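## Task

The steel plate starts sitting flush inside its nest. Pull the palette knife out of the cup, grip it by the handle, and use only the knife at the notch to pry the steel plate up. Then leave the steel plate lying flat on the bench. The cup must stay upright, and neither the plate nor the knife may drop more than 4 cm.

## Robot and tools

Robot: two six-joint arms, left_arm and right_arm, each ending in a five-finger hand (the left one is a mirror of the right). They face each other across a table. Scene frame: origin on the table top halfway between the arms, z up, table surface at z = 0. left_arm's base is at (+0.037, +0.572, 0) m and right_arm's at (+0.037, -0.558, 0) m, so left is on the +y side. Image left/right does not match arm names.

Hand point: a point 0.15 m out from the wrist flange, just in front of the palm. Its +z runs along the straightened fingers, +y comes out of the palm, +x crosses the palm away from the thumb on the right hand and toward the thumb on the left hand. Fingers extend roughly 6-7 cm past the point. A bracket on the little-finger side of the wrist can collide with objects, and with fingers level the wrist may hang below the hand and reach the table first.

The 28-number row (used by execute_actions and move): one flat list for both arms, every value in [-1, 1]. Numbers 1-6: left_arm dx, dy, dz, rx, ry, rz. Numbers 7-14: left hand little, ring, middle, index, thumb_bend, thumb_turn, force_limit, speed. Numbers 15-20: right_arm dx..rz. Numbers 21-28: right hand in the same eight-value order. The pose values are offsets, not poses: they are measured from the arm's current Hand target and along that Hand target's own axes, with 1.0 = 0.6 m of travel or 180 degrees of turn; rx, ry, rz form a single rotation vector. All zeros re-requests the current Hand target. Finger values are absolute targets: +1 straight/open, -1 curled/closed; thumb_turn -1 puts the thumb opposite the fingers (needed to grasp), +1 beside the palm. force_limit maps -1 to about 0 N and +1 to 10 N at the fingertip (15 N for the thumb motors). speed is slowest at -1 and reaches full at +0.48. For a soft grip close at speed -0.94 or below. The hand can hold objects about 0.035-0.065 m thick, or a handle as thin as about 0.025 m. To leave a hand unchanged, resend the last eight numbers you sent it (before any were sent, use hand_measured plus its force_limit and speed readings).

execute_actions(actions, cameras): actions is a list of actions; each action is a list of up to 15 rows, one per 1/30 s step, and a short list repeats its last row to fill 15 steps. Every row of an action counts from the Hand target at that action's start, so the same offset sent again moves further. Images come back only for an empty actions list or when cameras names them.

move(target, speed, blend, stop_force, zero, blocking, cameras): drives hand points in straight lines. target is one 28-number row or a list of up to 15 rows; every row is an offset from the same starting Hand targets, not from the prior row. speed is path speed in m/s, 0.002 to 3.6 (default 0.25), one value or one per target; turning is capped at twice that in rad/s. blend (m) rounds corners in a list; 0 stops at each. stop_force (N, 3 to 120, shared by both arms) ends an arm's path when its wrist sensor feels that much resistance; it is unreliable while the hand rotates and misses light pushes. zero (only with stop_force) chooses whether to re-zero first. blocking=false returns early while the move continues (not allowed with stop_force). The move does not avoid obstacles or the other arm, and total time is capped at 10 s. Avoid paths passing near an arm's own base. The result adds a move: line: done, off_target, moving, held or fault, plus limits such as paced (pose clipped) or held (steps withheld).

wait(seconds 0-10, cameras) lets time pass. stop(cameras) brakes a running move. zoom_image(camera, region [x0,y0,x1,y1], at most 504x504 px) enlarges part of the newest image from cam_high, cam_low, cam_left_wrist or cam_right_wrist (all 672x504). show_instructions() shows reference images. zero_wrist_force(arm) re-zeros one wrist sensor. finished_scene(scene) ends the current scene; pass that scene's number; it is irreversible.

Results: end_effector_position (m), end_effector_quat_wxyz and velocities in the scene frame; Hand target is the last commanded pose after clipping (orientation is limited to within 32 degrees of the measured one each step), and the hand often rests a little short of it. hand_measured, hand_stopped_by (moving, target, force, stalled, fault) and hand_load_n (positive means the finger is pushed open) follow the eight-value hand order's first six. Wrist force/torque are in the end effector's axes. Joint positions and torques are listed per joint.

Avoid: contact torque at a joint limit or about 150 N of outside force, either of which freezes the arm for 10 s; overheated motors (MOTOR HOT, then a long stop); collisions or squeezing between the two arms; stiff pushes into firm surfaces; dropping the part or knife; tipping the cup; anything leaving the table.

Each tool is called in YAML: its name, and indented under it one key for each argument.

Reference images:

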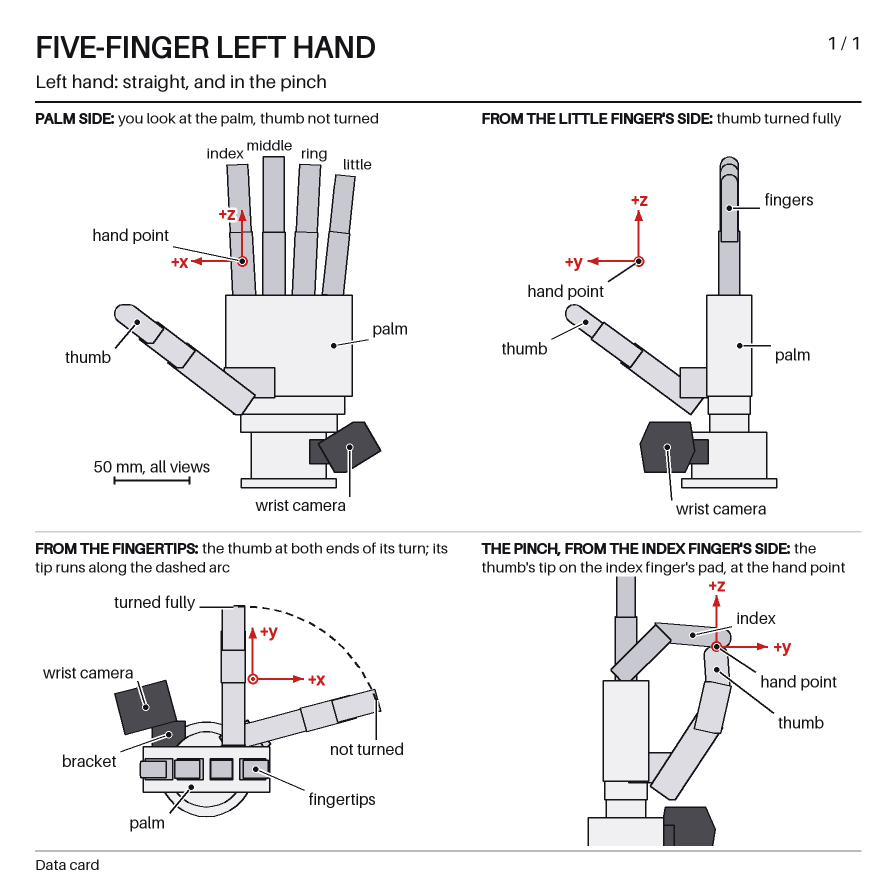

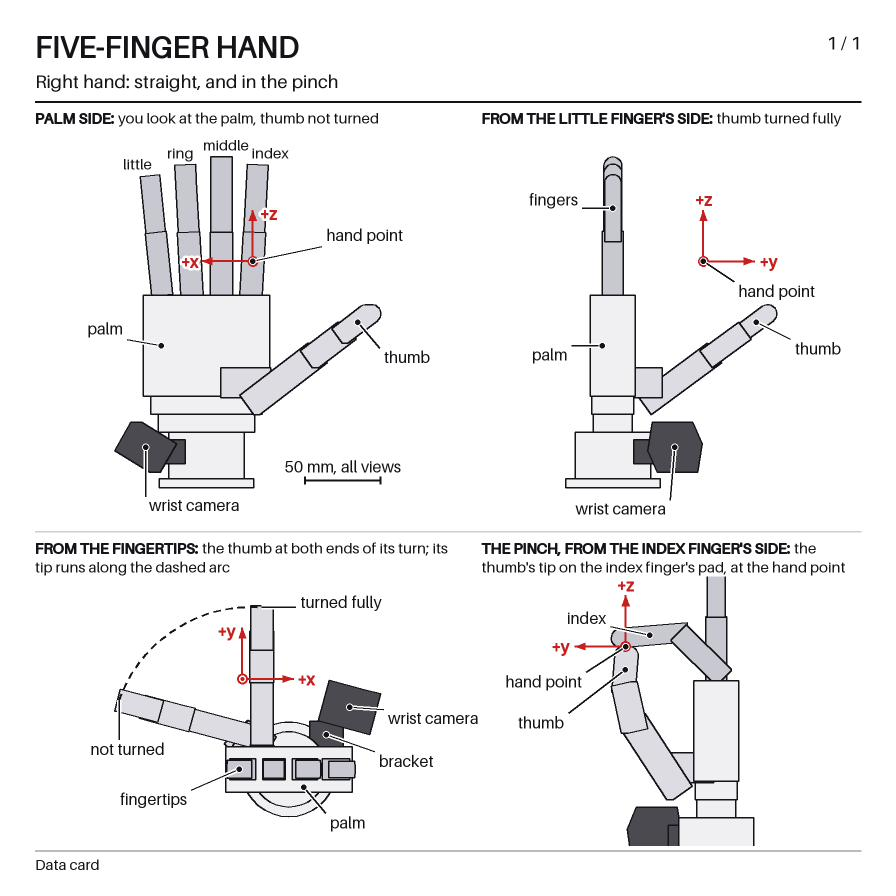

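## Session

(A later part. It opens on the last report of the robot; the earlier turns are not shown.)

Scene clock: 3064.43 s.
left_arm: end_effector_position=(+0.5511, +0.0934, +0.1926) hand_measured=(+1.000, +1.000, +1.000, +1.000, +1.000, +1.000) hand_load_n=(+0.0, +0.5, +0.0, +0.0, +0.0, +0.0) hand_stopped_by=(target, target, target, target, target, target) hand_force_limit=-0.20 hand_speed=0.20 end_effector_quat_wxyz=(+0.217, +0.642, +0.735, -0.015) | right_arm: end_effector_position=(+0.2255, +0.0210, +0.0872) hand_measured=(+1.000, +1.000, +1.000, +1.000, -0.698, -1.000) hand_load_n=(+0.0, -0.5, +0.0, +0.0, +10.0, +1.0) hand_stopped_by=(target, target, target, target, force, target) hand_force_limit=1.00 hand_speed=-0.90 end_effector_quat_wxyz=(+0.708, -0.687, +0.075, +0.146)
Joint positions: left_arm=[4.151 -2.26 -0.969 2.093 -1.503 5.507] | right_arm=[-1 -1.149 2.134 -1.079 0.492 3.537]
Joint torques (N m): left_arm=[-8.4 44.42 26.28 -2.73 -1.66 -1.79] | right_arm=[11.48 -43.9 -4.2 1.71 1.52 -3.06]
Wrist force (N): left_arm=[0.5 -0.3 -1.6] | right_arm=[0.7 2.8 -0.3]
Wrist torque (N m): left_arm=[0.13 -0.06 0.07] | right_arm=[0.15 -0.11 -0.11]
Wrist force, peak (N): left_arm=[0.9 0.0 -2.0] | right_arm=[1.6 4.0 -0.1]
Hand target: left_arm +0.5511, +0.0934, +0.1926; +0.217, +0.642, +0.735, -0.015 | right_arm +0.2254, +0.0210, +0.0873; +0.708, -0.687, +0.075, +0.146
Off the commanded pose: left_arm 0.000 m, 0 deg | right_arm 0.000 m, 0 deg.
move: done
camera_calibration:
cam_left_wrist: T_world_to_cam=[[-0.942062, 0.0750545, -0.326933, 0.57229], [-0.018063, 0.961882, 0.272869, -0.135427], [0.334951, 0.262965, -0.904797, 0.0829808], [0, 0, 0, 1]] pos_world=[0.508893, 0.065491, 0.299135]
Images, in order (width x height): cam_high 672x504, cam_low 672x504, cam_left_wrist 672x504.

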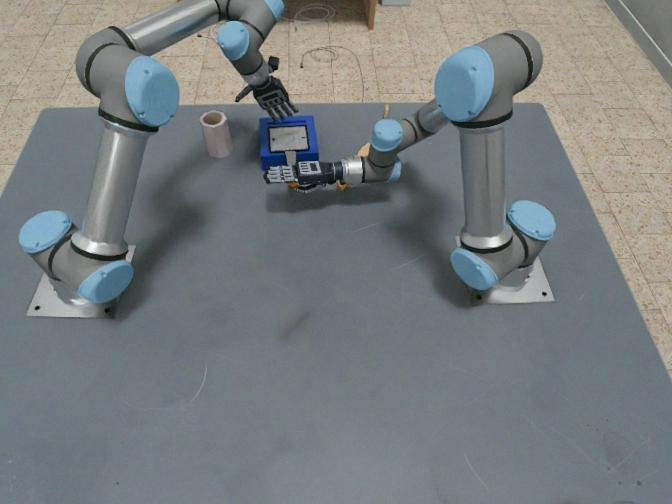

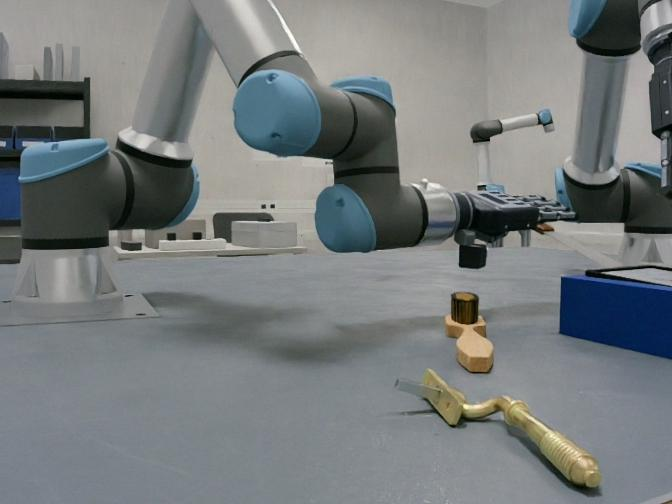

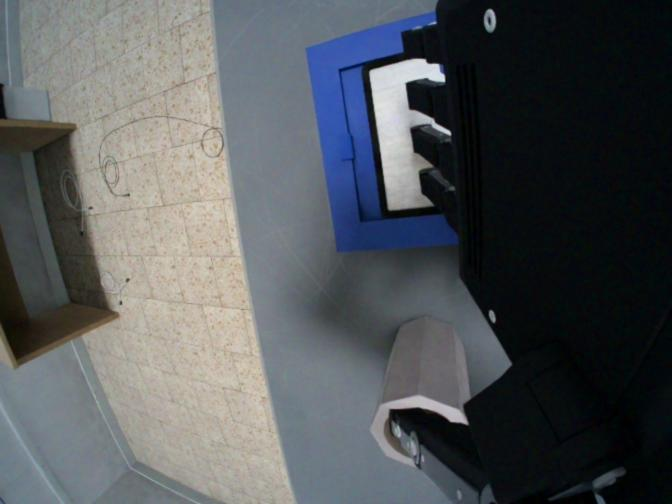

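move:
  target:
    - [-0.0349,0.085,0.0371,0.0111,-0.0084,0.0297,1,1,1,1,1,1,-0.2,0.2,-0.1333,0,0,0,0,0,1,1,1,1,-1.0,-1,1.0,-0.9]
    - [-0.0349,0.085,0.0371,0.0111,-0.0084,0.0297,1,1,1,1,1,1,-0.2,0.2,-0.2535,-0.0482,0.0132,0,0,0,1,1,1,1,-1.0,-1,1.0,-0.9]
  speed: [0.06,0.1]
  blend: [0.01,0]
  cameras: ["cam_high","cam_low","cam_left_wrist"]

zoom_image:
  camera: "cam_left_wrist"
  region: [260, 0, 460, 220]

zoom_image:
  camera: "cam_low"
  region: [552, 220, 672, 310]

Scene clock: 3137.00 s.
left_arm: end_effector_position=(+0.6080, +0.0760, +0.1926) hand_measured=(+1.000, +1.000, +1.000, +1.000, +1.000, +1.000) hand_load_n=(+0.0, +0.0, +0.0, +0.0, +0.0, +0.0) hand_stopped_by=(target, target, target, target, target, target) hand_force_limit=-0.20 hand_speed=0.20 end_effector_quat_wxyz=(+0.216, +0.679, +0.701, -0.026) | right_arm: end_effector_position=(+0.0898, +0.0126, +0.1618) hand_measured=(+1.000, +1.000, +1.000, +1.000, -0.698, -1.000) hand_load_n=(+0.0, +0.0, +0.0, +0.0, +10.0, +1.5) hand_stopped_by=(target, target, target, target, force, target) hand_force_limit=1.00 hand_speed=-0.90 end_effector_quat_wxyz=(+0.708, -0.687, +0.075, +0.147)
Joint positions: left_arm=[4.203 -2.407 -0.716 1.972 -1.439 5.649] | right_arm=[-0.775 -1.462 2.283 -0.888 0.716 3.505]
Joint torques (N m): left_arm=[10.05 43.7 27.62 -2.88 2.57 1.86] | right_arm=[11.96 -32.4 -26.37 1.69 1.87 -2.94]
Wrist force (N): left_arm=[0.7 0.1 -1.1] | right_arm=[0.9 2.7 -0.7]
Wrist torque (N m): left_arm=[0.13 -0.07 -0.01] | right_arm=[0.16 -0.05 -0.13]
Wrist force, peak (N): left_arm=[0.7 0.0 -2.1] | right_arm=[0.8 3.1 -1.1]
Hand target: left_arm +0.6080, +0.0760, +0.1926; +0.216, +0.679, +0.701, -0.026 | right_arm +0.0898, +0.0127, +0.1619; +0.708, -0.687, +0.075, +0.146
Off the commanded pose: left_arm 0.000 m, 0 deg | right_arm 0.000 m, 0 deg.
move: done
camera_calibration:
cam_left_wrist: T_world_to_cam=[[-0.929344, 0.171587, -0.32692, 0.612124], [0.0809748, 0.958615, 0.272948, -0.177661], [0.360225, 0.22719, -0.904778, 0.055845], [0, 0, 0, 1]] pos_world=[0.563143, 0.052589, 0.299135]
Images, in order (width x height): cam_high 672x504, cam_low 672x504, cam_left_wrist 672x504.

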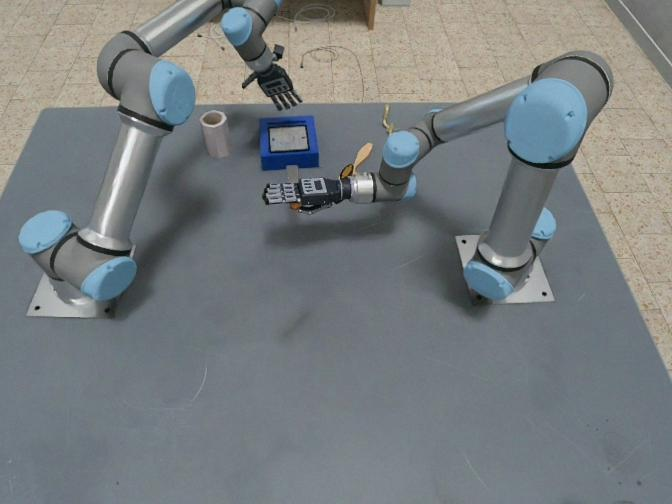

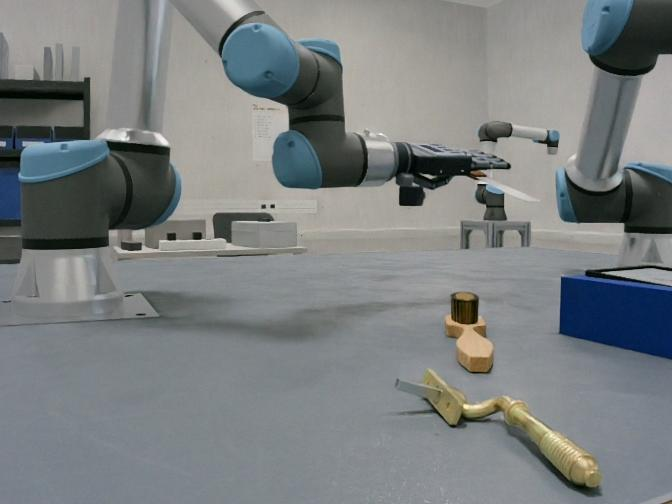

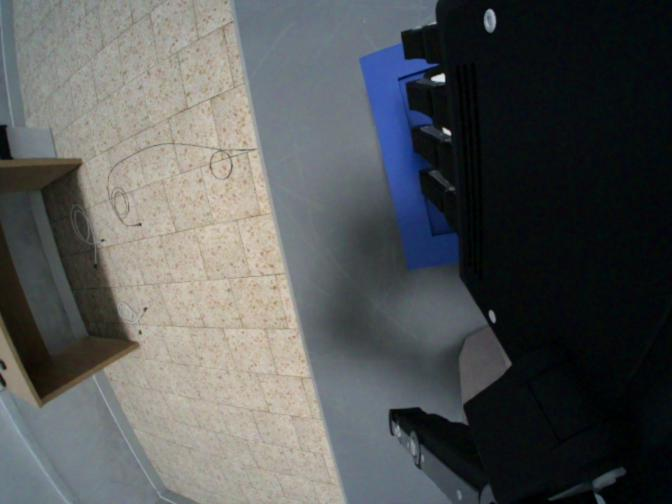

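Scaled by 2.291 from the camera's 672x504 image, which has a finer 960x720 frame.

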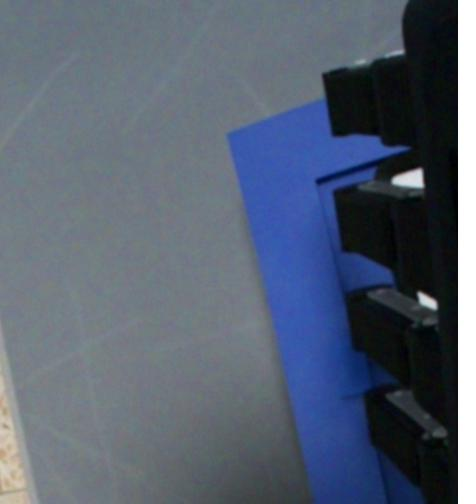

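Scaled by 4.200 from the camera's 672x504 image, which has a finer 960x720 frame.

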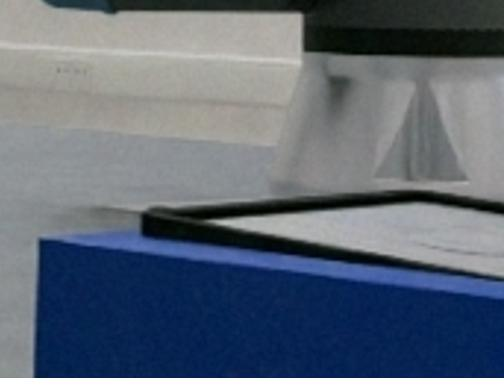

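zoom_image:
  camera: "cam_high"
  region: [230, 60, 350, 180]

Scaled by 4.200 from the camera's 672x504 image, which has a finer 960x720 frame.

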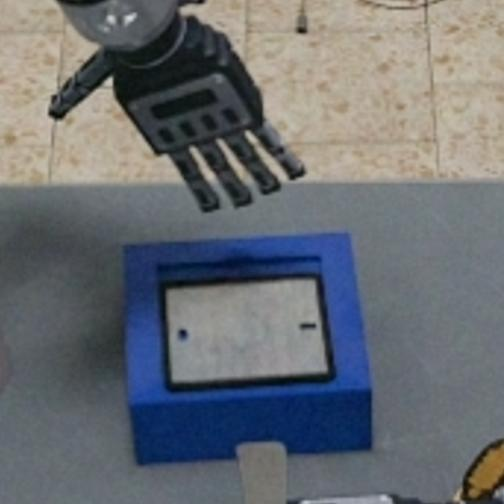

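move:
  target: [0.0302,-0.02296,0.0808,0,0,0,1,1,1,1,1,1,-0.2,0.2,0,0,0,0,0,0,1,1,1,1,-1.0,-1,1.0,-0.9]
  speed: 0.02
  stop_force: 4
  cameras: ["cam_high","cam_left_wrist"]

zoom_image:
  camera: "cam_high"
  region: [230, 60, 350, 180]

zoom_image:
  camera: "cam_left_wrist"
  region: [260, 0, 460, 270]

Scene clock: 3155.87 s.
left_arm: end_effector_position=(+0.6080, +0.0760, +0.1391) hand_measured=(+1.000, +1.000, +1.000, +1.000, +1.000, +1.000) hand_load_n=(+0.0, +0.0, +0.0, +0.0, +0.0, +0.0) hand_stopped_by=(target, target, target, target, target, target) hand_force_limit=-0.20 hand_speed=0.20 end_effector_quat_wxyz=(+0.216, +0.679, +0.701, -0.026) | right_arm: end_effector_position=(+0.0898, +0.0127, +0.1619) hand_measured=(+1.000, +1.000, +1.000, +1.000, -0.698, -1.000) hand_load_n=(+0.0, +0.0, +0.0, +0.0, +10.0, +1.0) hand_stopped_by=(target, target, target, target, force, target) hand_force_limit=1.00 hand_speed=-0.90 end_effector_quat_wxyz=(+0.708, -0.687, +0.075, +0.146)
Joint positions: left_arm=[4.203 -2.415 -0.837 2.102 -1.439 5.649] | right_arm=[-0.775 -1.462 2.283 -0.888 0.716 3.505]
Joint torques (N m): left_arm=[2.56 44.01 12.18 0.01 -0.74 0.27] | right_arm=[11.69 -32.28 -25.72 1.38 1.66 -2.86]
Wrist force (N): left_arm=[0.7 0.0 -1.1] | right_arm=[0.9 2.6 -0.7]
Wrist torque (N m): left_arm=[0.13 -0.07 0.02] | right_arm=[0.15 -0.05 -0.14]
Wrist force, peak (N): left_arm=[1.0 0.1 -1.8] | right_arm=[0.9 3.1 -0.9]
Hand target: left_arm +0.6080, +0.0760, +0.1391; +0.216, +0.679, +0.701, -0.026 | right_arm +0.0898, +0.0127, +0.1619; +0.708, -0.687, +0.075, +0.146
Off the commanded pose: left_arm 0.000 m, 0 deg | right_arm 0.000 m, 0 deg.
move: done
camera_calibration:
cam_left_wrist: T_world_to_cam=[[-0.929347, 0.171556, -0.326929, 0.594639], [0.0809452, 0.95862, 0.272937, -0.16304], [0.360224, 0.22719, -0.904778, 0.00743971], [0, 0, 0, 1]] pos_world=[0.563143, 0.052589, 0.245635]
Images, in order (width x height): cam_high 672x504, cam_left_wrist 672x504.

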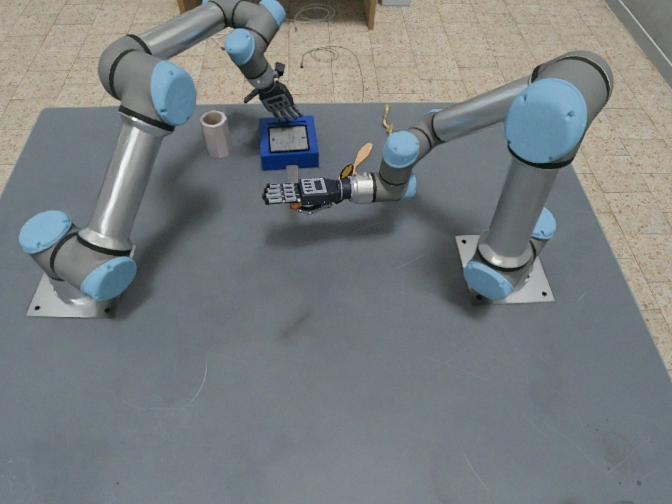

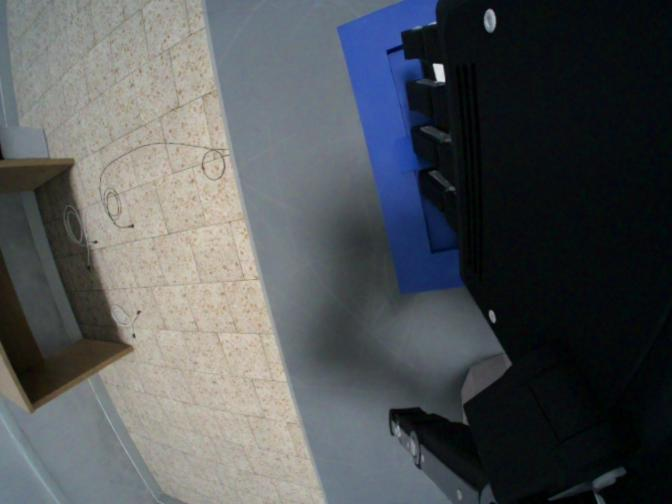

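Scaled by 4.200 from the camera's 672x504 image, which has a finer 960x720 frame.

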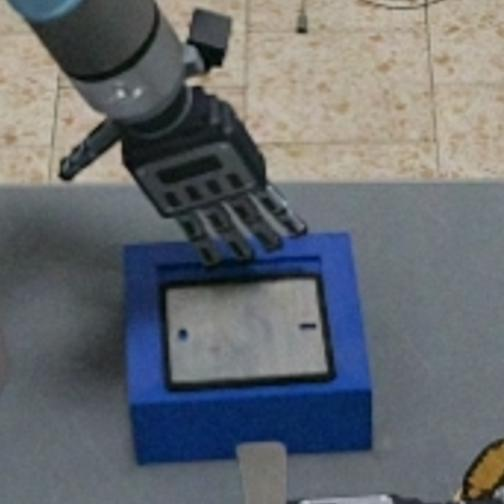

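Scaled by 1.867 from the camera's 672x504 image, which has a finer 960x720 frame.

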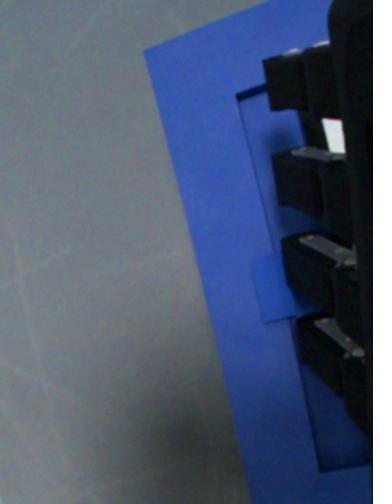

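move:
  target: [-0.0065,-0.0644,-0.0158,0,0,0,1,1,1,1,1,1,-0.2,0.2,0,0,0,0,0,0,1,1,1,1,-1.0,-1,1.0,-0.9]
  speed: 0.02
  stop_force: 10
  cameras: ["cam_high","cam_low"]

zoom_image:
  camera: "cam_high"
  region: [230, 60, 350, 180]

zoom_image:
  camera: "cam_low"
  region: [522, 220, 672, 330]

Scene clock: 3173.57 s.
left_arm: end_effector_position=(+0.5682, +0.0725, +0.1390) hand_measured=(+1.000, +1.000, +1.000, +1.000, +1.000, +1.000) hand_load_n=(+0.0, +0.0, +0.0, +0.0, +0.0, +0.0) hand_stopped_by=(target, target, target, target, target, target) hand_force_limit=-0.20 hand_speed=0.20 end_effector_quat_wxyz=(+0.216, +0.679, +0.701, -0.026) | right_arm: end_effector_position=(+0.0898, +0.0127, +0.1619) hand_measured=(+1.000, +1.000, +1.000, +1.000, -0.698, -1.000) hand_load_n=(+0.0, +0.0, +0.0, +0.0, +10.0, +1.5) hand_stopped_by=(target, target, target, target, force, target) hand_force_limit=1.00 hand_speed=-0.90 end_effector_quat_wxyz=(+0.708, -0.687, +0.075, +0.146)
Joint positions: left_arm=[4.161 -2.339 -0.973 2.166 -1.456 5.611] | right_arm=[-0.775 -1.462 2.283 -0.888 0.716 3.505]
Joint torques (N m): left_arm=[-8.85 68.01 12.33 0.01 -2.23 -1.89] | right_arm=[11.74 -32.79 -25.9 1.37 1.48 -2.76]
Wrist force (N): left_arm=[0.5 0.0 -1.6] | right_arm=[0.6 2.6 -0.7]
Wrist torque (N m): left_arm=[0.15 -0.06 0.06] | right_arm=[0.14 0.00 -0.16]
Wrist force, peak (N): left_arm=[-0.6 3.0 -4.2] | right_arm=[0.6 3.1 -0.8]
Hand target: left_arm +0.5682, +0.0725, +0.1390; +0.216, +0.679, +0.701, -0.026 | right_arm +0.0898, +0.0127, +0.1619; +0.708, -0.687, +0.075, +0.146
Off the commanded pose: left_arm 0.000 m, 0 deg | right_arm 0.000 m, 0 deg.
move: done
Images, in order (width x height): cam_high 672x504, cam_low 672x504.

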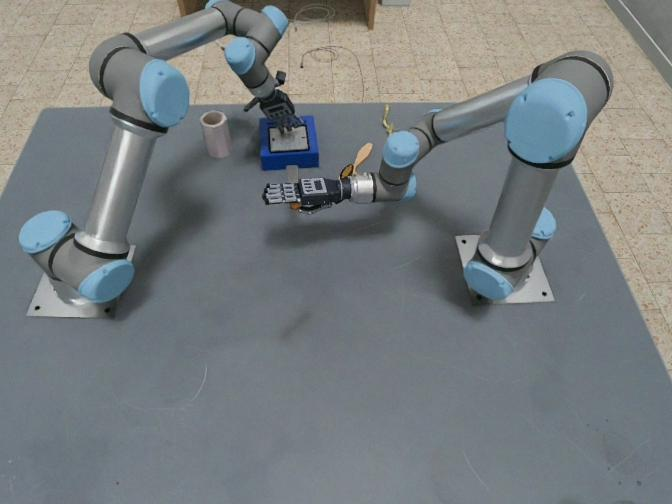

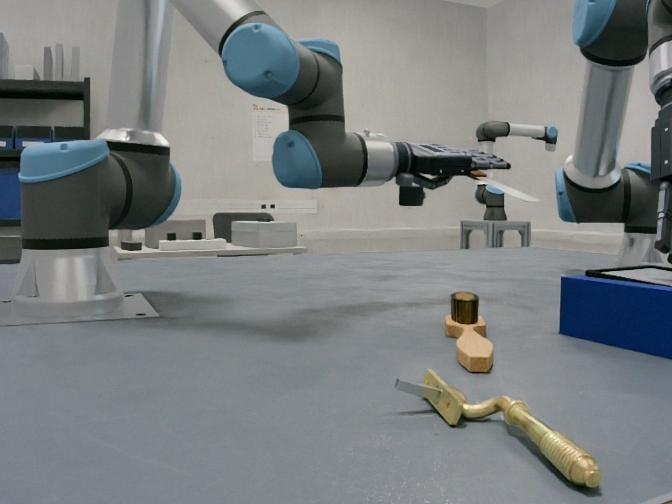

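Scaled by 4.200 from the camera's 672x504 image, which has a finer 960x720 frame.

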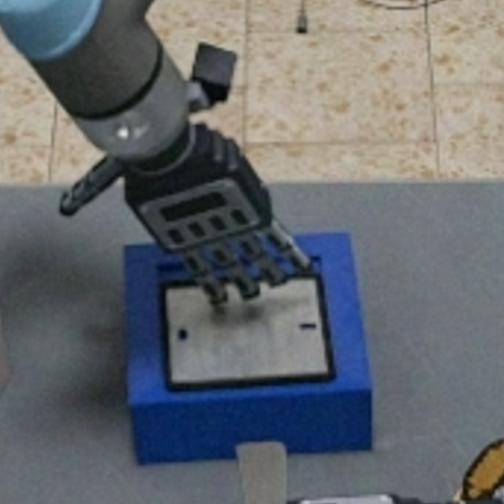

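Scaled by 3.360 from the camera's 672x504 image, which has a finer 960x720 frame.

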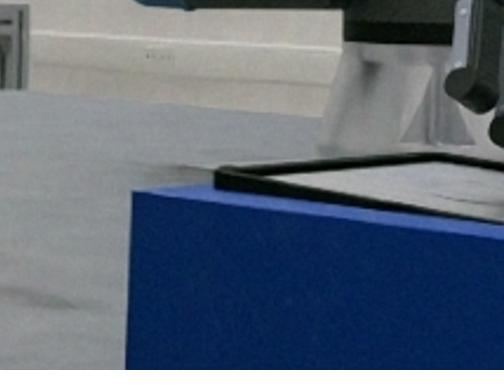

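move:
  target:
    - [-0.0056,0.0043,-0.0151,0,0,0,1,1,1,1,1,1,-0.2,0.2,0,0,0,0,0,0,1,1,1,1,-1.0,-1,1.0,-0.9]
    - [0.001,0.0703,0.0011,0,0,0,1,1,1,1,1,1,-0.2,0.2,0,0,0,0,0,0,1,1,1,1,-1.0,-1,1.0,-0.9]
    - [0.0119,0.0621,0.0302,0,0,0,1,1,1,1,1,1,-0.2,0.2,0,0,0,0,0,0,1,1,1,1,-1.0,-1,1.0,-0.9]
  speed: [0.05,0.06,0.02]
  stop_force: 5
  cameras: ["cam_high","cam_left_wrist"]

zoom_image:
  camera: "cam_high"
  region: [230, 60, 350, 180]

zoom_image:
  camera: "cam_left_wrist"
  region: [260, 0, 460, 270]

Scene clock: 3190.03 s.
left_arm: end_effector_position=(+0.6090, +0.0761, +0.1375) hand_measured=(+1.000, +1.000, +1.000, +1.000, +1.000, +1.000) hand_load_n=(+0.0, +0.0, +1.0, +0.0, +0.0, +0.0) hand_stopped_by=(target, target, target, target, target, target) hand_force_limit=-0.20 hand_speed=0.20 end_effector_quat_wxyz=(+0.216, +0.679, +0.701, -0.026) | right_arm: end_effector_position=(+0.0898, +0.0127, +0.1619) hand_measured=(+1.000, +1.000, +1.000, +1.000, -0.698, -1.000) hand_load_n=(+0.0, +0.0, +0.0, +0.0, +10.0, +1.5) hand_stopped_by=(target, target, target, target, force, target) hand_force_limit=1.00 hand_speed=-0.90 end_effector_quat_wxyz=(+0.708, -0.687, +0.075, +0.146)
Joint positions: left_arm=[4.204 -2.418 -0.836 2.104 -1.438 5.65] | right_arm=[-0.775 -1.462 2.283 -0.888 0.716 3.505]
Joint torques (N m): left_arm=[10.04 70.76 28.83 -0.79 -3.4 1.36] | right_arm=[12.91 -32.98 -25.58 1.18 1.61 -2.79]
Wrist force (N): left_arm=[-0.2 -5.6 -3.7] | right_arm=[0.8 2.5 -0.8]
Wrist torque (N m): left_arm=[0.67 -0.10 0.06] | right_arm=[0.14 -0.04 -0.15]
Wrist force, peak (N): left_arm=[-2.1 -6.5 -10.5] | right_arm=[1.0 3.0 -0.8]
Hand target: left_arm +0.6090, +0.0761, +0.1375; +0.216, +0.679, +0.701, -0.026 (not the last commanded pose) | right_arm +0.0898, +0.0127, +0.1619; +0.708, -0.687, +0.075, +0.146
Off the commanded pose: left_arm 0.008 m, 0 deg | right_arm 0.000 m, 0 deg.
move: contact (left_arm); path passed 2 of 3 targets
camera_calibration:
cam_left_wrist: T_world_to_cam=[[-0.92937, 0.171657, -0.326812, 0.595007], [0.0810661, 0.958601, 0.27297, -0.162855], [0.360139, 0.227197, -0.90481, 0.00566487], [0, 0, 0, 1]] pos_world=[0.564143, 0.0526889, 0.244035]
Images, in order (width x height): cam_high 672x504, cam_left_wrist 672x504.

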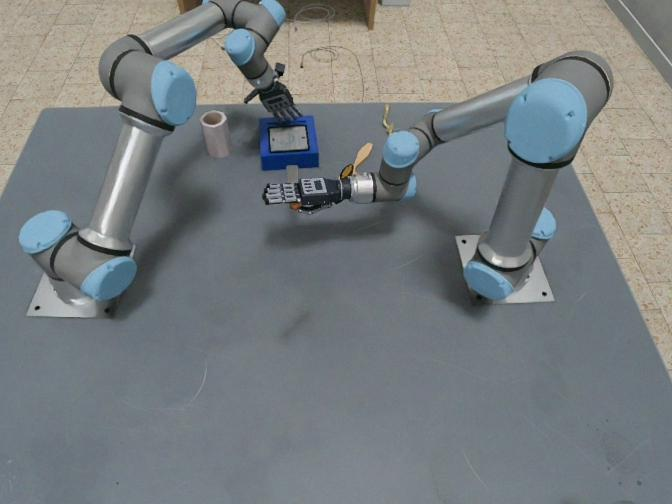

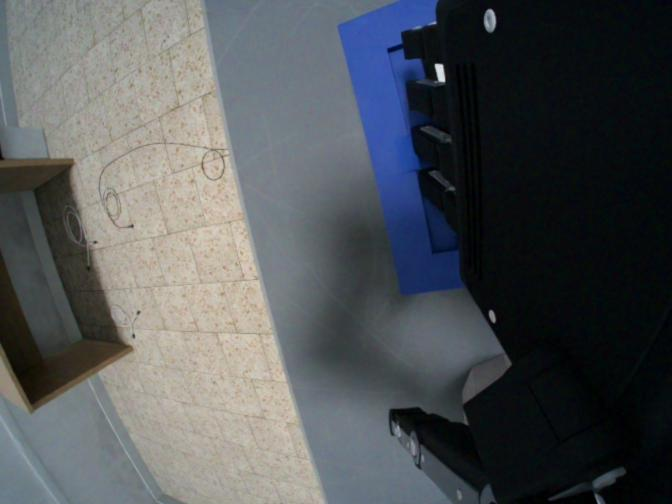

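Scaled by 4.200 from the camera's 672x504 image, which has a finer 960x720 frame.

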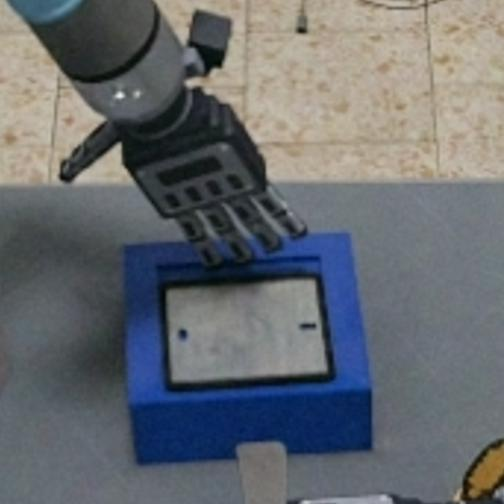

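Scaled by 1.867 from the camera's 672x504 image, which has a finer 960x720 frame.

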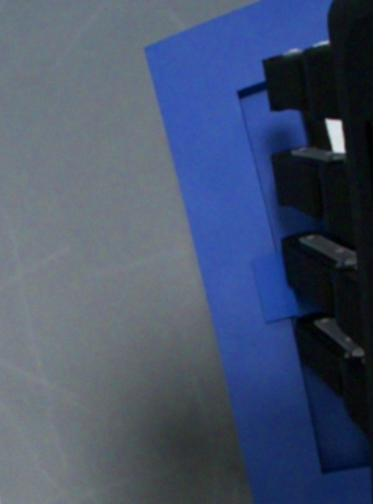

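move:
  target:
    - [-0.0034,0.0026,-0.009,0,0,0,1,1,1,1,1,1,-0.2,0.2,0,0,0,0,0,0,1,1,1,1,-1.0,-1,1.0,-0.9]
    - [-0.0042,-0.0055,-0.011,0,0,0,1,1,1,1,1,1,-0.2,0.2,0,0,0,0,0,0,1,1,1,1,-1.0,-1,1.0,-0.9]
  speed: 0.03

move:
  target: [0.0079,-0.006,0.0211,0,0,0,1,1,1,1,1,1,-0.2,0.2,0,0,0,0,0,0,1,1,1,1,-1.0,-1,1.0,-0.9]
  speed: 0.015
  stop_force: 4
  cameras: ["cam_high","cam_left_wrist"]

Scene clock: 3204.53 s.
left_arm: end_effector_position=(+0.6041, +0.0756, +0.1435) hand_measured=(+1.000, +1.000, +1.000, +1.000, +1.000, +1.000) hand_load_n=(+0.0, +0.0, +0.0, +0.0, +0.0, +0.0) hand_stopped_by=(target, target, target, target, target, target) hand_force_limit=-0.20 hand_speed=0.20 end_effector_quat_wxyz=(+0.216, +0.679, +0.701, -0.026) | right_arm: end_effector_position=(+0.0898, +0.0127, +0.1619) hand_measured=(+1.000, +1.000, +1.000, +1.000, -0.698, -1.000) hand_load_n=(+0.0, -0.5, -0.5, +0.0, +10.0, +1.5) hand_stopped_by=(target, target, target, target, force, target) hand_force_limit=1.00 hand_speed=-0.90 end_effector_quat_wxyz=(+0.708, -0.687, +0.075, +0.146)
Joint positions: left_arm=[4.199 -2.406 -0.843 2.099 -1.44 5.645] | right_arm=[-0.775 -1.462 2.283 -0.888 0.716 3.505]
Joint torques (N m): left_arm=[-9.07 71.82 11.51 0.28 -2.22 -1.8] | right_arm=[11.9 -32.69 -24.89 1.27 1.58 -2.74]
Wrist force (N): left_arm=[0.7 0.4 -1.4] | right_arm=[0.3 2.7 -0.8]
Wrist torque (N m): left_arm=[0.23 -0.09 0.10] | right_arm=[0.17 0.03 -0.17]
Wrist force, peak (N): left_arm=[0.1 -6.3 -3.7] | right_arm=[1.0 3.0 -0.7]
Hand target: left_arm +0.6040, +0.0756, +0.1435; +0.216, +0.679, +0.701, -0.026 | right_arm +0.0898, +0.0127, +0.1619; +0.708, -0.687, +0.075, +0.146
Off the commanded pose: left_arm 0.000 m, 0 deg | right_arm 0.000 m, 0 deg.
move: done

Scene clock: 3206.63 s.
left_arm: end_effector_position=(+0.6040, +0.0756, +0.1332) hand_measured=(+1.000, +1.000, +1.000, +1.000, +1.000, +1.000) hand_load_n=(+0.0, +0.0, +0.0, -1.0, +0.0, +0.0) hand_stopped_by=(target, target, target, target, target, target) hand_force_limit=-0.20 hand_speed=0.20 end_effector_quat_wxyz=(+0.216, +0.679, +0.701, -0.026) | right_arm: end_effector_position=(+0.0898, +0.0127, +0.1619) hand_measured=(+1.000, +1.000, +1.000, +1.000, -0.698, -1.000) hand_load_n=(+0.0, +0.0, -0.5, +0.0, +10.0, +1.0) hand_stopped_by=(target, target, target, target, force, target) hand_force_limit=1.00 hand_speed=-0.90 end_effector_quat_wxyz=(+0.708, -0.687, +0.075, +0.146)
Joint positions: left_arm=[4.199 -2.41 -0.863 2.122 -1.44 5.645] | right_arm=[-0.775 -1.462 2.283 -0.888 0.716 3.505]
Joint torques (N m): left_arm=[-6.61 66.73 25.52 -2.48 -2.13 -1.81] | right_arm=[12.11 -31.97 -26.09 1.28 1.43 -2.64]
Wrist force (N): left_arm=[-1.1 0.4 -5.5] | right_arm=[0.8 3.0 -0.5]
Wrist torque (N m): left_arm=[0.37 -0.05 0.01] | right_arm=[0.19 -0.05 -0.13]
Wrist force, peak (N): left_arm=[-2.1 1.0 -11.7] | right_arm=[0.9 3.0 -0.8]
Hand target: left_arm +0.6040, +0.0756, +0.1332; +0.216, +0.679, +0.701, -0.026 (not the last commanded pose) | right_arm +0.0898, +0.0127, +0.1619; +0.708, -0.687, +0.075, +0.146
Off the commanded pose: left_arm 0.004 m, 0 deg | right_arm 0.000 m, 0 deg.
move: contact (left_arm)
camera_calibration:
cam_left_wrist: T_world_to_cam=[[-0.92937, 0.171657, -0.326812, 0.589008], [0.0810661, 0.958601, 0.27297, -0.160769], [0.360139, 0.227197, -0.90481, 0.00359799], [0, 0, 0, 1]] pos_world=[0.559143, 0.0521889, 0.239635]
Images, in order (width x height): cam_high 672x504, cam_left_wrist 672x504.

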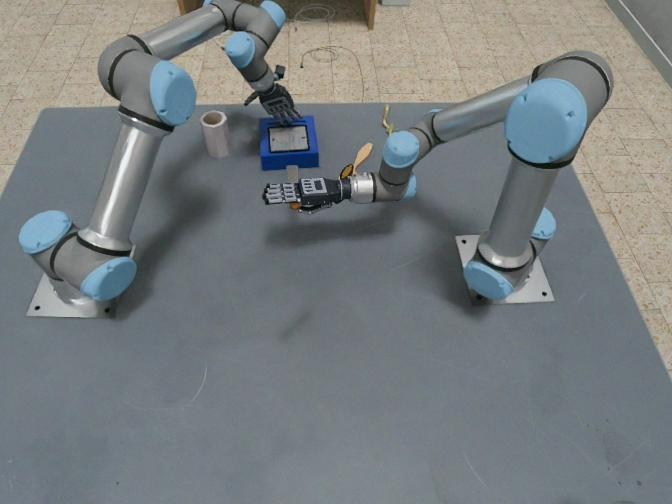

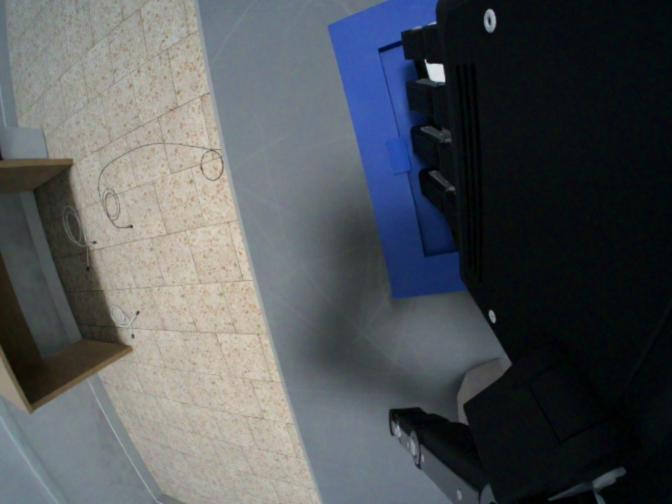

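move:
  target:
    - [-0.0011,0.0009,-0.003,0,0,0,1,1,1,1,1,1,-0.2,0.2,0,0,0,0,0,0,1,1,1,1,-1.0,-1,1.0,-0.9]
    - [-0.006,-0.0474,-0.0149,0,0,0,1,1,1,1,1,1,-0.2,0.2,0,0,0,0,0,0,1,1,1,1,-1.0,-1,1.0,-0.9]
  speed: 0.02
  stop_force: 12
  cameras: ["cam_high","cam_low"]

zoom_image:
  camera: "cam_high"
  region: [230, 60, 350, 180]

zoom_image:
  camera: "cam_low"
  region: [522, 220, 672, 330]

Scene clock: 3221.73 s.
left_arm: end_effector_position=(+0.5742, +0.0730, +0.1352) hand_measured=(+1.000, +1.000, +1.000, +1.000, +1.000, +1.000) hand_load_n=(+0.0, +0.0, +0.0, -2.0, +0.0, +0.0) hand_stopped_by=(target, target, target, target, target, target) hand_force_limit=-0.20 hand_speed=0.20 end_effector_quat_wxyz=(+0.216, +0.679, +0.701, -0.026) | right_arm: end_effector_position=(+0.0898, +0.0127, +0.1619) hand_measured=(+1.000, +1.000, +1.000, +1.000, -0.698, -1.000) hand_load_n=(+0.0, +0.0, +0.0, +0.0, +10.0, +1.5) hand_stopped_by=(target, target, target, target, force, target) hand_force_limit=1.00 hand_speed=-0.90 end_effector_quat_wxyz=(+0.708, -0.687, +0.075, +0.146)
Joint positions: left_arm=[4.168 -2.352 -0.961 2.166 -1.453 5.617] | right_arm=[-0.775 -1.462 2.283 -0.888 0.716 3.505]
Joint torques (N m): left_arm=[-8.45 69.13 11.33 -0.25 -1.92 -2.07] | right_arm=[12.54 -32.98 -25.69 1.36 1.45 -2.64]
Wrist force (N): left_arm=[1.2 1.4 -1.6] | right_arm=[0.9 2.6 -0.8]
Wrist torque (N m): left_arm=[0.09 -0.01 0.10] | right_arm=[0.15 -0.04 -0.14]
Wrist force, peak (N): left_arm=[-0.7 0.7 -6.3] | right_arm=[0.8 3.2 -0.6]
Hand target: left_arm +0.5742, +0.0730, +0.1352; +0.216, +0.679, +0.701, -0.026 | right_arm +0.0898, +0.0127, +0.1619; +0.708, -0.687, +0.075, +0.146
Off the commanded pose: left_arm 0.000 m, 0 deg | right_arm 0.000 m, 0 deg.
move: done
Images, in order (width x height): cam_high 672x504, cam_low 672x504.

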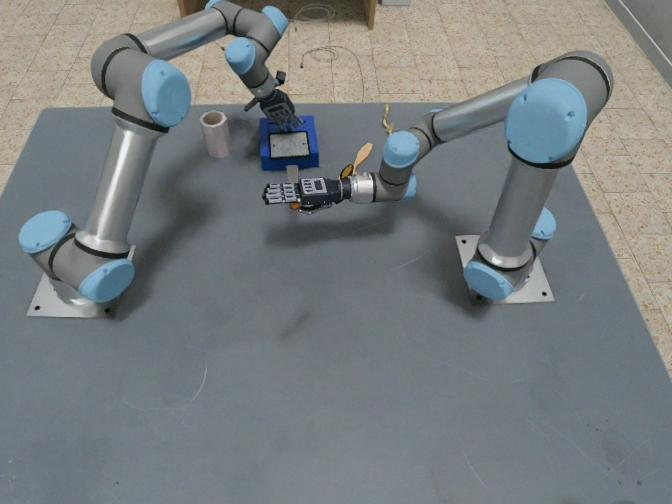

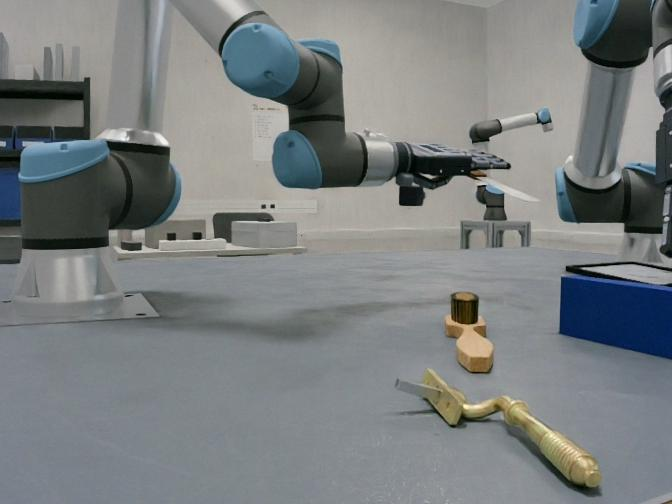

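Scaled by 4.200 from the camera's 672x504 image, which has a finer 960x720 frame.

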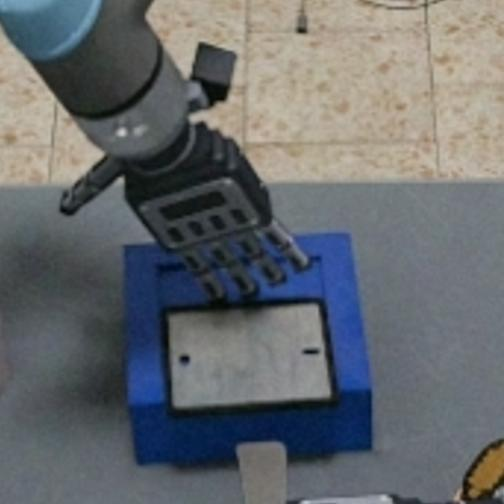

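Scaled by 3.360 from the camera's 672x504 image, which has a finer 960x720 frame.

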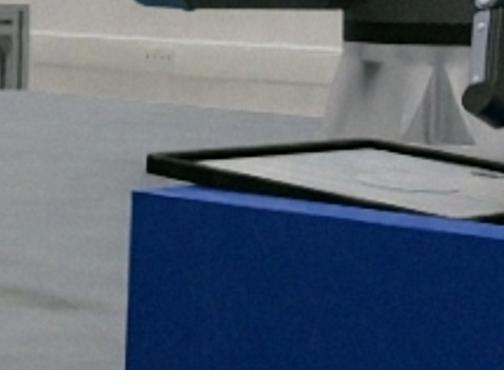

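move:
  target:
    - [0.0008,-0.0006,0.0023,0,0,0,1,1,1,1,1,1,-0.2,0.2,0,0,0,0,0,0,1,1,1,1,-1.0,-1,1.0,-0.9]
    - [-0.0049,-0.0489,-0.0096,0,0,0,1,1,1,1,1,1,-0.2,0.2,0,0,0,0,0,0,1,1,1,1,-1.0,-1,1.0,-0.9]
  speed: 0.02
  stop_force: 10
  cameras: ["cam_high","cam_low"]

zoom_image:
  camera: "cam_high"
  region: [230, 60, 350, 180]

zoom_image:
  camera: "cam_low"
  region: [522, 220, 672, 330]

Scene clock: 3247.27 s.
left_arm: end_effector_position=(+0.5443, +0.0699, +0.1338) hand_measured=(+1.000, +1.000, +1.000, +1.000, +1.000, +1.000) hand_load_n=(+0.0, +0.0, -0.5, -2.5, +0.0, +0.0) hand_stopped_by=(target, target, target, target, target, target) hand_force_limit=-0.20 hand_speed=0.20 end_effector_quat_wxyz=(+0.216, +0.679, +0.701, -0.026) | right_arm: end_effector_position=(+0.0898, +0.0127, +0.1619) hand_measured=(+1.000, +1.000, +1.000, +1.000, -0.698, -1.000) hand_load_n=(+0.0, +0.0, +0.0, +0.0, +10.0, +1.0) hand_stopped_by=(target, target, target, target, force, target) hand_force_limit=1.00 hand_speed=-0.90 end_effector_quat_wxyz=(+0.708, -0.687, +0.075, +0.146)
Joint positions: left_arm=[4.134 -2.303 -1.049 2.209 -1.467 5.585] | right_arm=[-0.775 -1.462 2.283 -0.888 0.716 3.505]
Joint torques (N m): left_arm=[-10.42 67.4 11.04 -0.21 -1.53 -2.07] | right_arm=[11.7 -32.27 -25.72 1.44 1.37 -2.48]
Wrist force (N): left_arm=[1.3 2.4 -2.4] | right_arm=[0.8 2.6 -0.6]
Wrist torque (N m): left_arm=[0.14 -0.03 0.11] | right_arm=[0.14 -0.04 -0.15]
Wrist force, peak (N): left_arm=[0.4 2.7 -3.2] | right_arm=[0.8 3.1 -0.7]
Hand target: left_arm +0.5443, +0.0699, +0.1338; +0.216, +0.679, +0.701, -0.026 | right_arm +0.0898, +0.0127, +0.1619; +0.708, -0.687, +0.075, +0.146
Off the commanded pose: left_arm 0.000 m, 0 deg | right_arm 0.000 m, 0 deg.
move: done
Images, in order (width x height): cam_high 672x504, cam_low 672x504.

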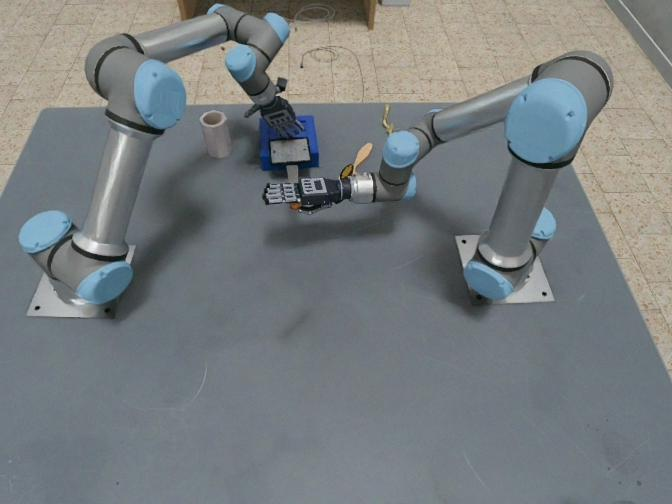

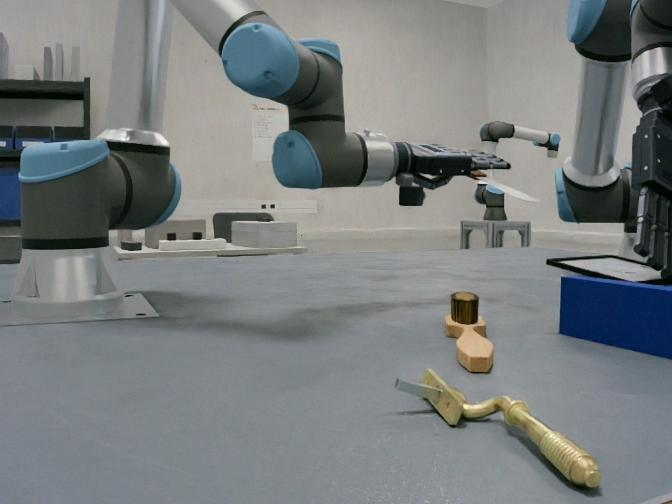

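Scaled by 4.200 from the camera's 672x504 image, which has a finer 960x720 frame.

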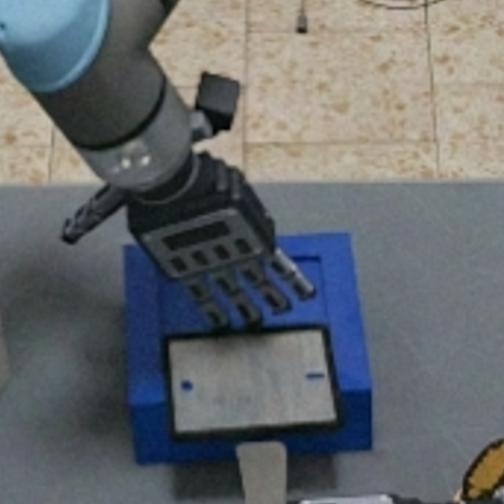

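Scaled by 3.360 from the camera's 672x504 image, which has a finer 960x720 frame.

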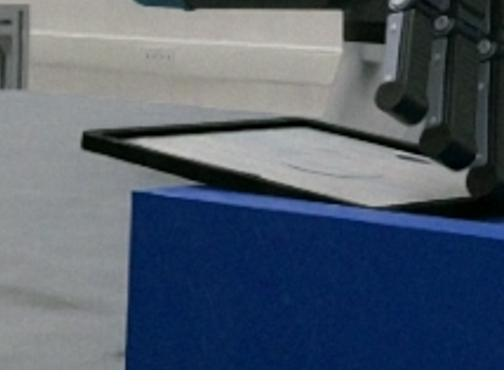

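move:
  target: [-0.0045,0.0034,-0.0121,0,0,0,1,1,1,1,1,1,-0.2,0.2,0,0,0,0,0,0,1,1,1,1,-1.0,-1,1.0,-0.9]
  speed: 0.008
  cameras: ["cam_high","cam_low"]

zoom_image:
  camera: "cam_low"
  region: [522, 220, 672, 330]

Scene clock: 3261.37 s.
left_arm: end_effector_position=(+0.5443, +0.0699, +0.1417) hand_measured=(+1.000, +1.000, +1.000, +1.000, +1.000, +1.000) hand_load_n=(+0.0, +0.0, +0.0, +0.0, +0.0, +0.0) hand_stopped_by=(target, target, target, target, target, target) hand_force_limit=-0.20 hand_speed=0.20 end_effector_quat_wxyz=(+0.216, +0.679, +0.701, -0.026) | right_arm: end_effector_position=(+0.0898, +0.0127, +0.1619) hand_measured=(+1.000, +1.000, +1.000, +1.000, -0.698, -1.000) hand_load_n=(+0.0, +0.0, +0.0, +0.0, +10.0, +1.5) hand_stopped_by=(target, target, target, target, force, target) hand_force_limit=1.00 hand_speed=-0.90 end_effector_quat_wxyz=(+0.708, -0.687, +0.075, +0.146)
Joint positions: left_arm=[4.134 -2.299 -1.036 2.191 -1.467 5.585] | right_arm=[-0.775 -1.462 2.283 -0.888 0.716 3.505]
Joint torques (N m): left_arm=[-7.94 65.23 27.19 -3.11 -1.36 -2.03] | right_arm=[12.25 -32.35 -26.53 1.23 1.4 -2.43]
Wrist force (N): left_arm=[0.5 -0.1 -1.3] | right_arm=[0.6 2.7 -0.7]
Wrist torque (N m): left_arm=[0.13 -0.08 0.06] | right_arm=[0.16 -0.01 -0.15]
Wrist force, peak (N): left_arm=[1.8 2.5 -2.2] | right_arm=[0.7 3.1 -0.7]
Hand target: left_arm +0.5443, +0.0699, +0.1418; +0.216, +0.679, +0.701, -0.026 | right_arm +0.0898, +0.0127, +0.1619; +0.708, -0.687, +0.075, +0.146
Off the commanded pose: left_arm 0.000 m, 0 deg | right_arm 0.000 m, 0 deg.
move: done
Images, in order (width x height): cam_high 672x504, cam_low 672x504.

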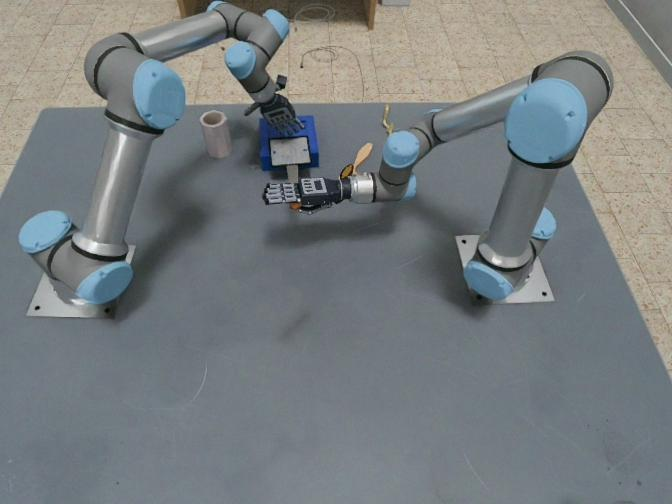

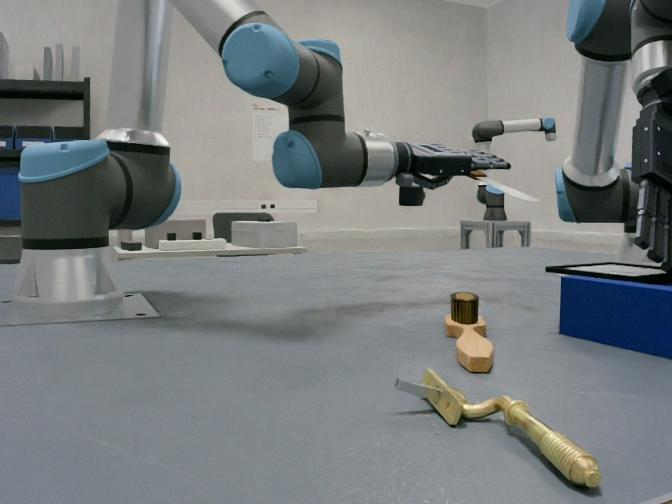

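Scaled by 3.360 from the camera's 672x504 image, which has a finer 960x720 frame.

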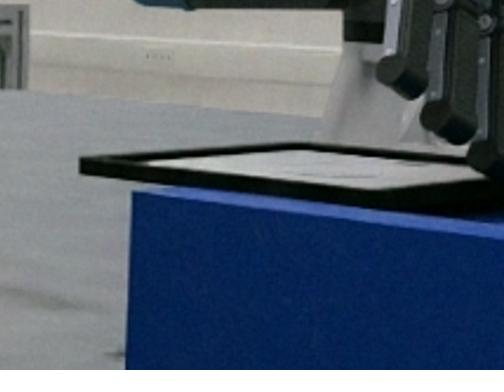

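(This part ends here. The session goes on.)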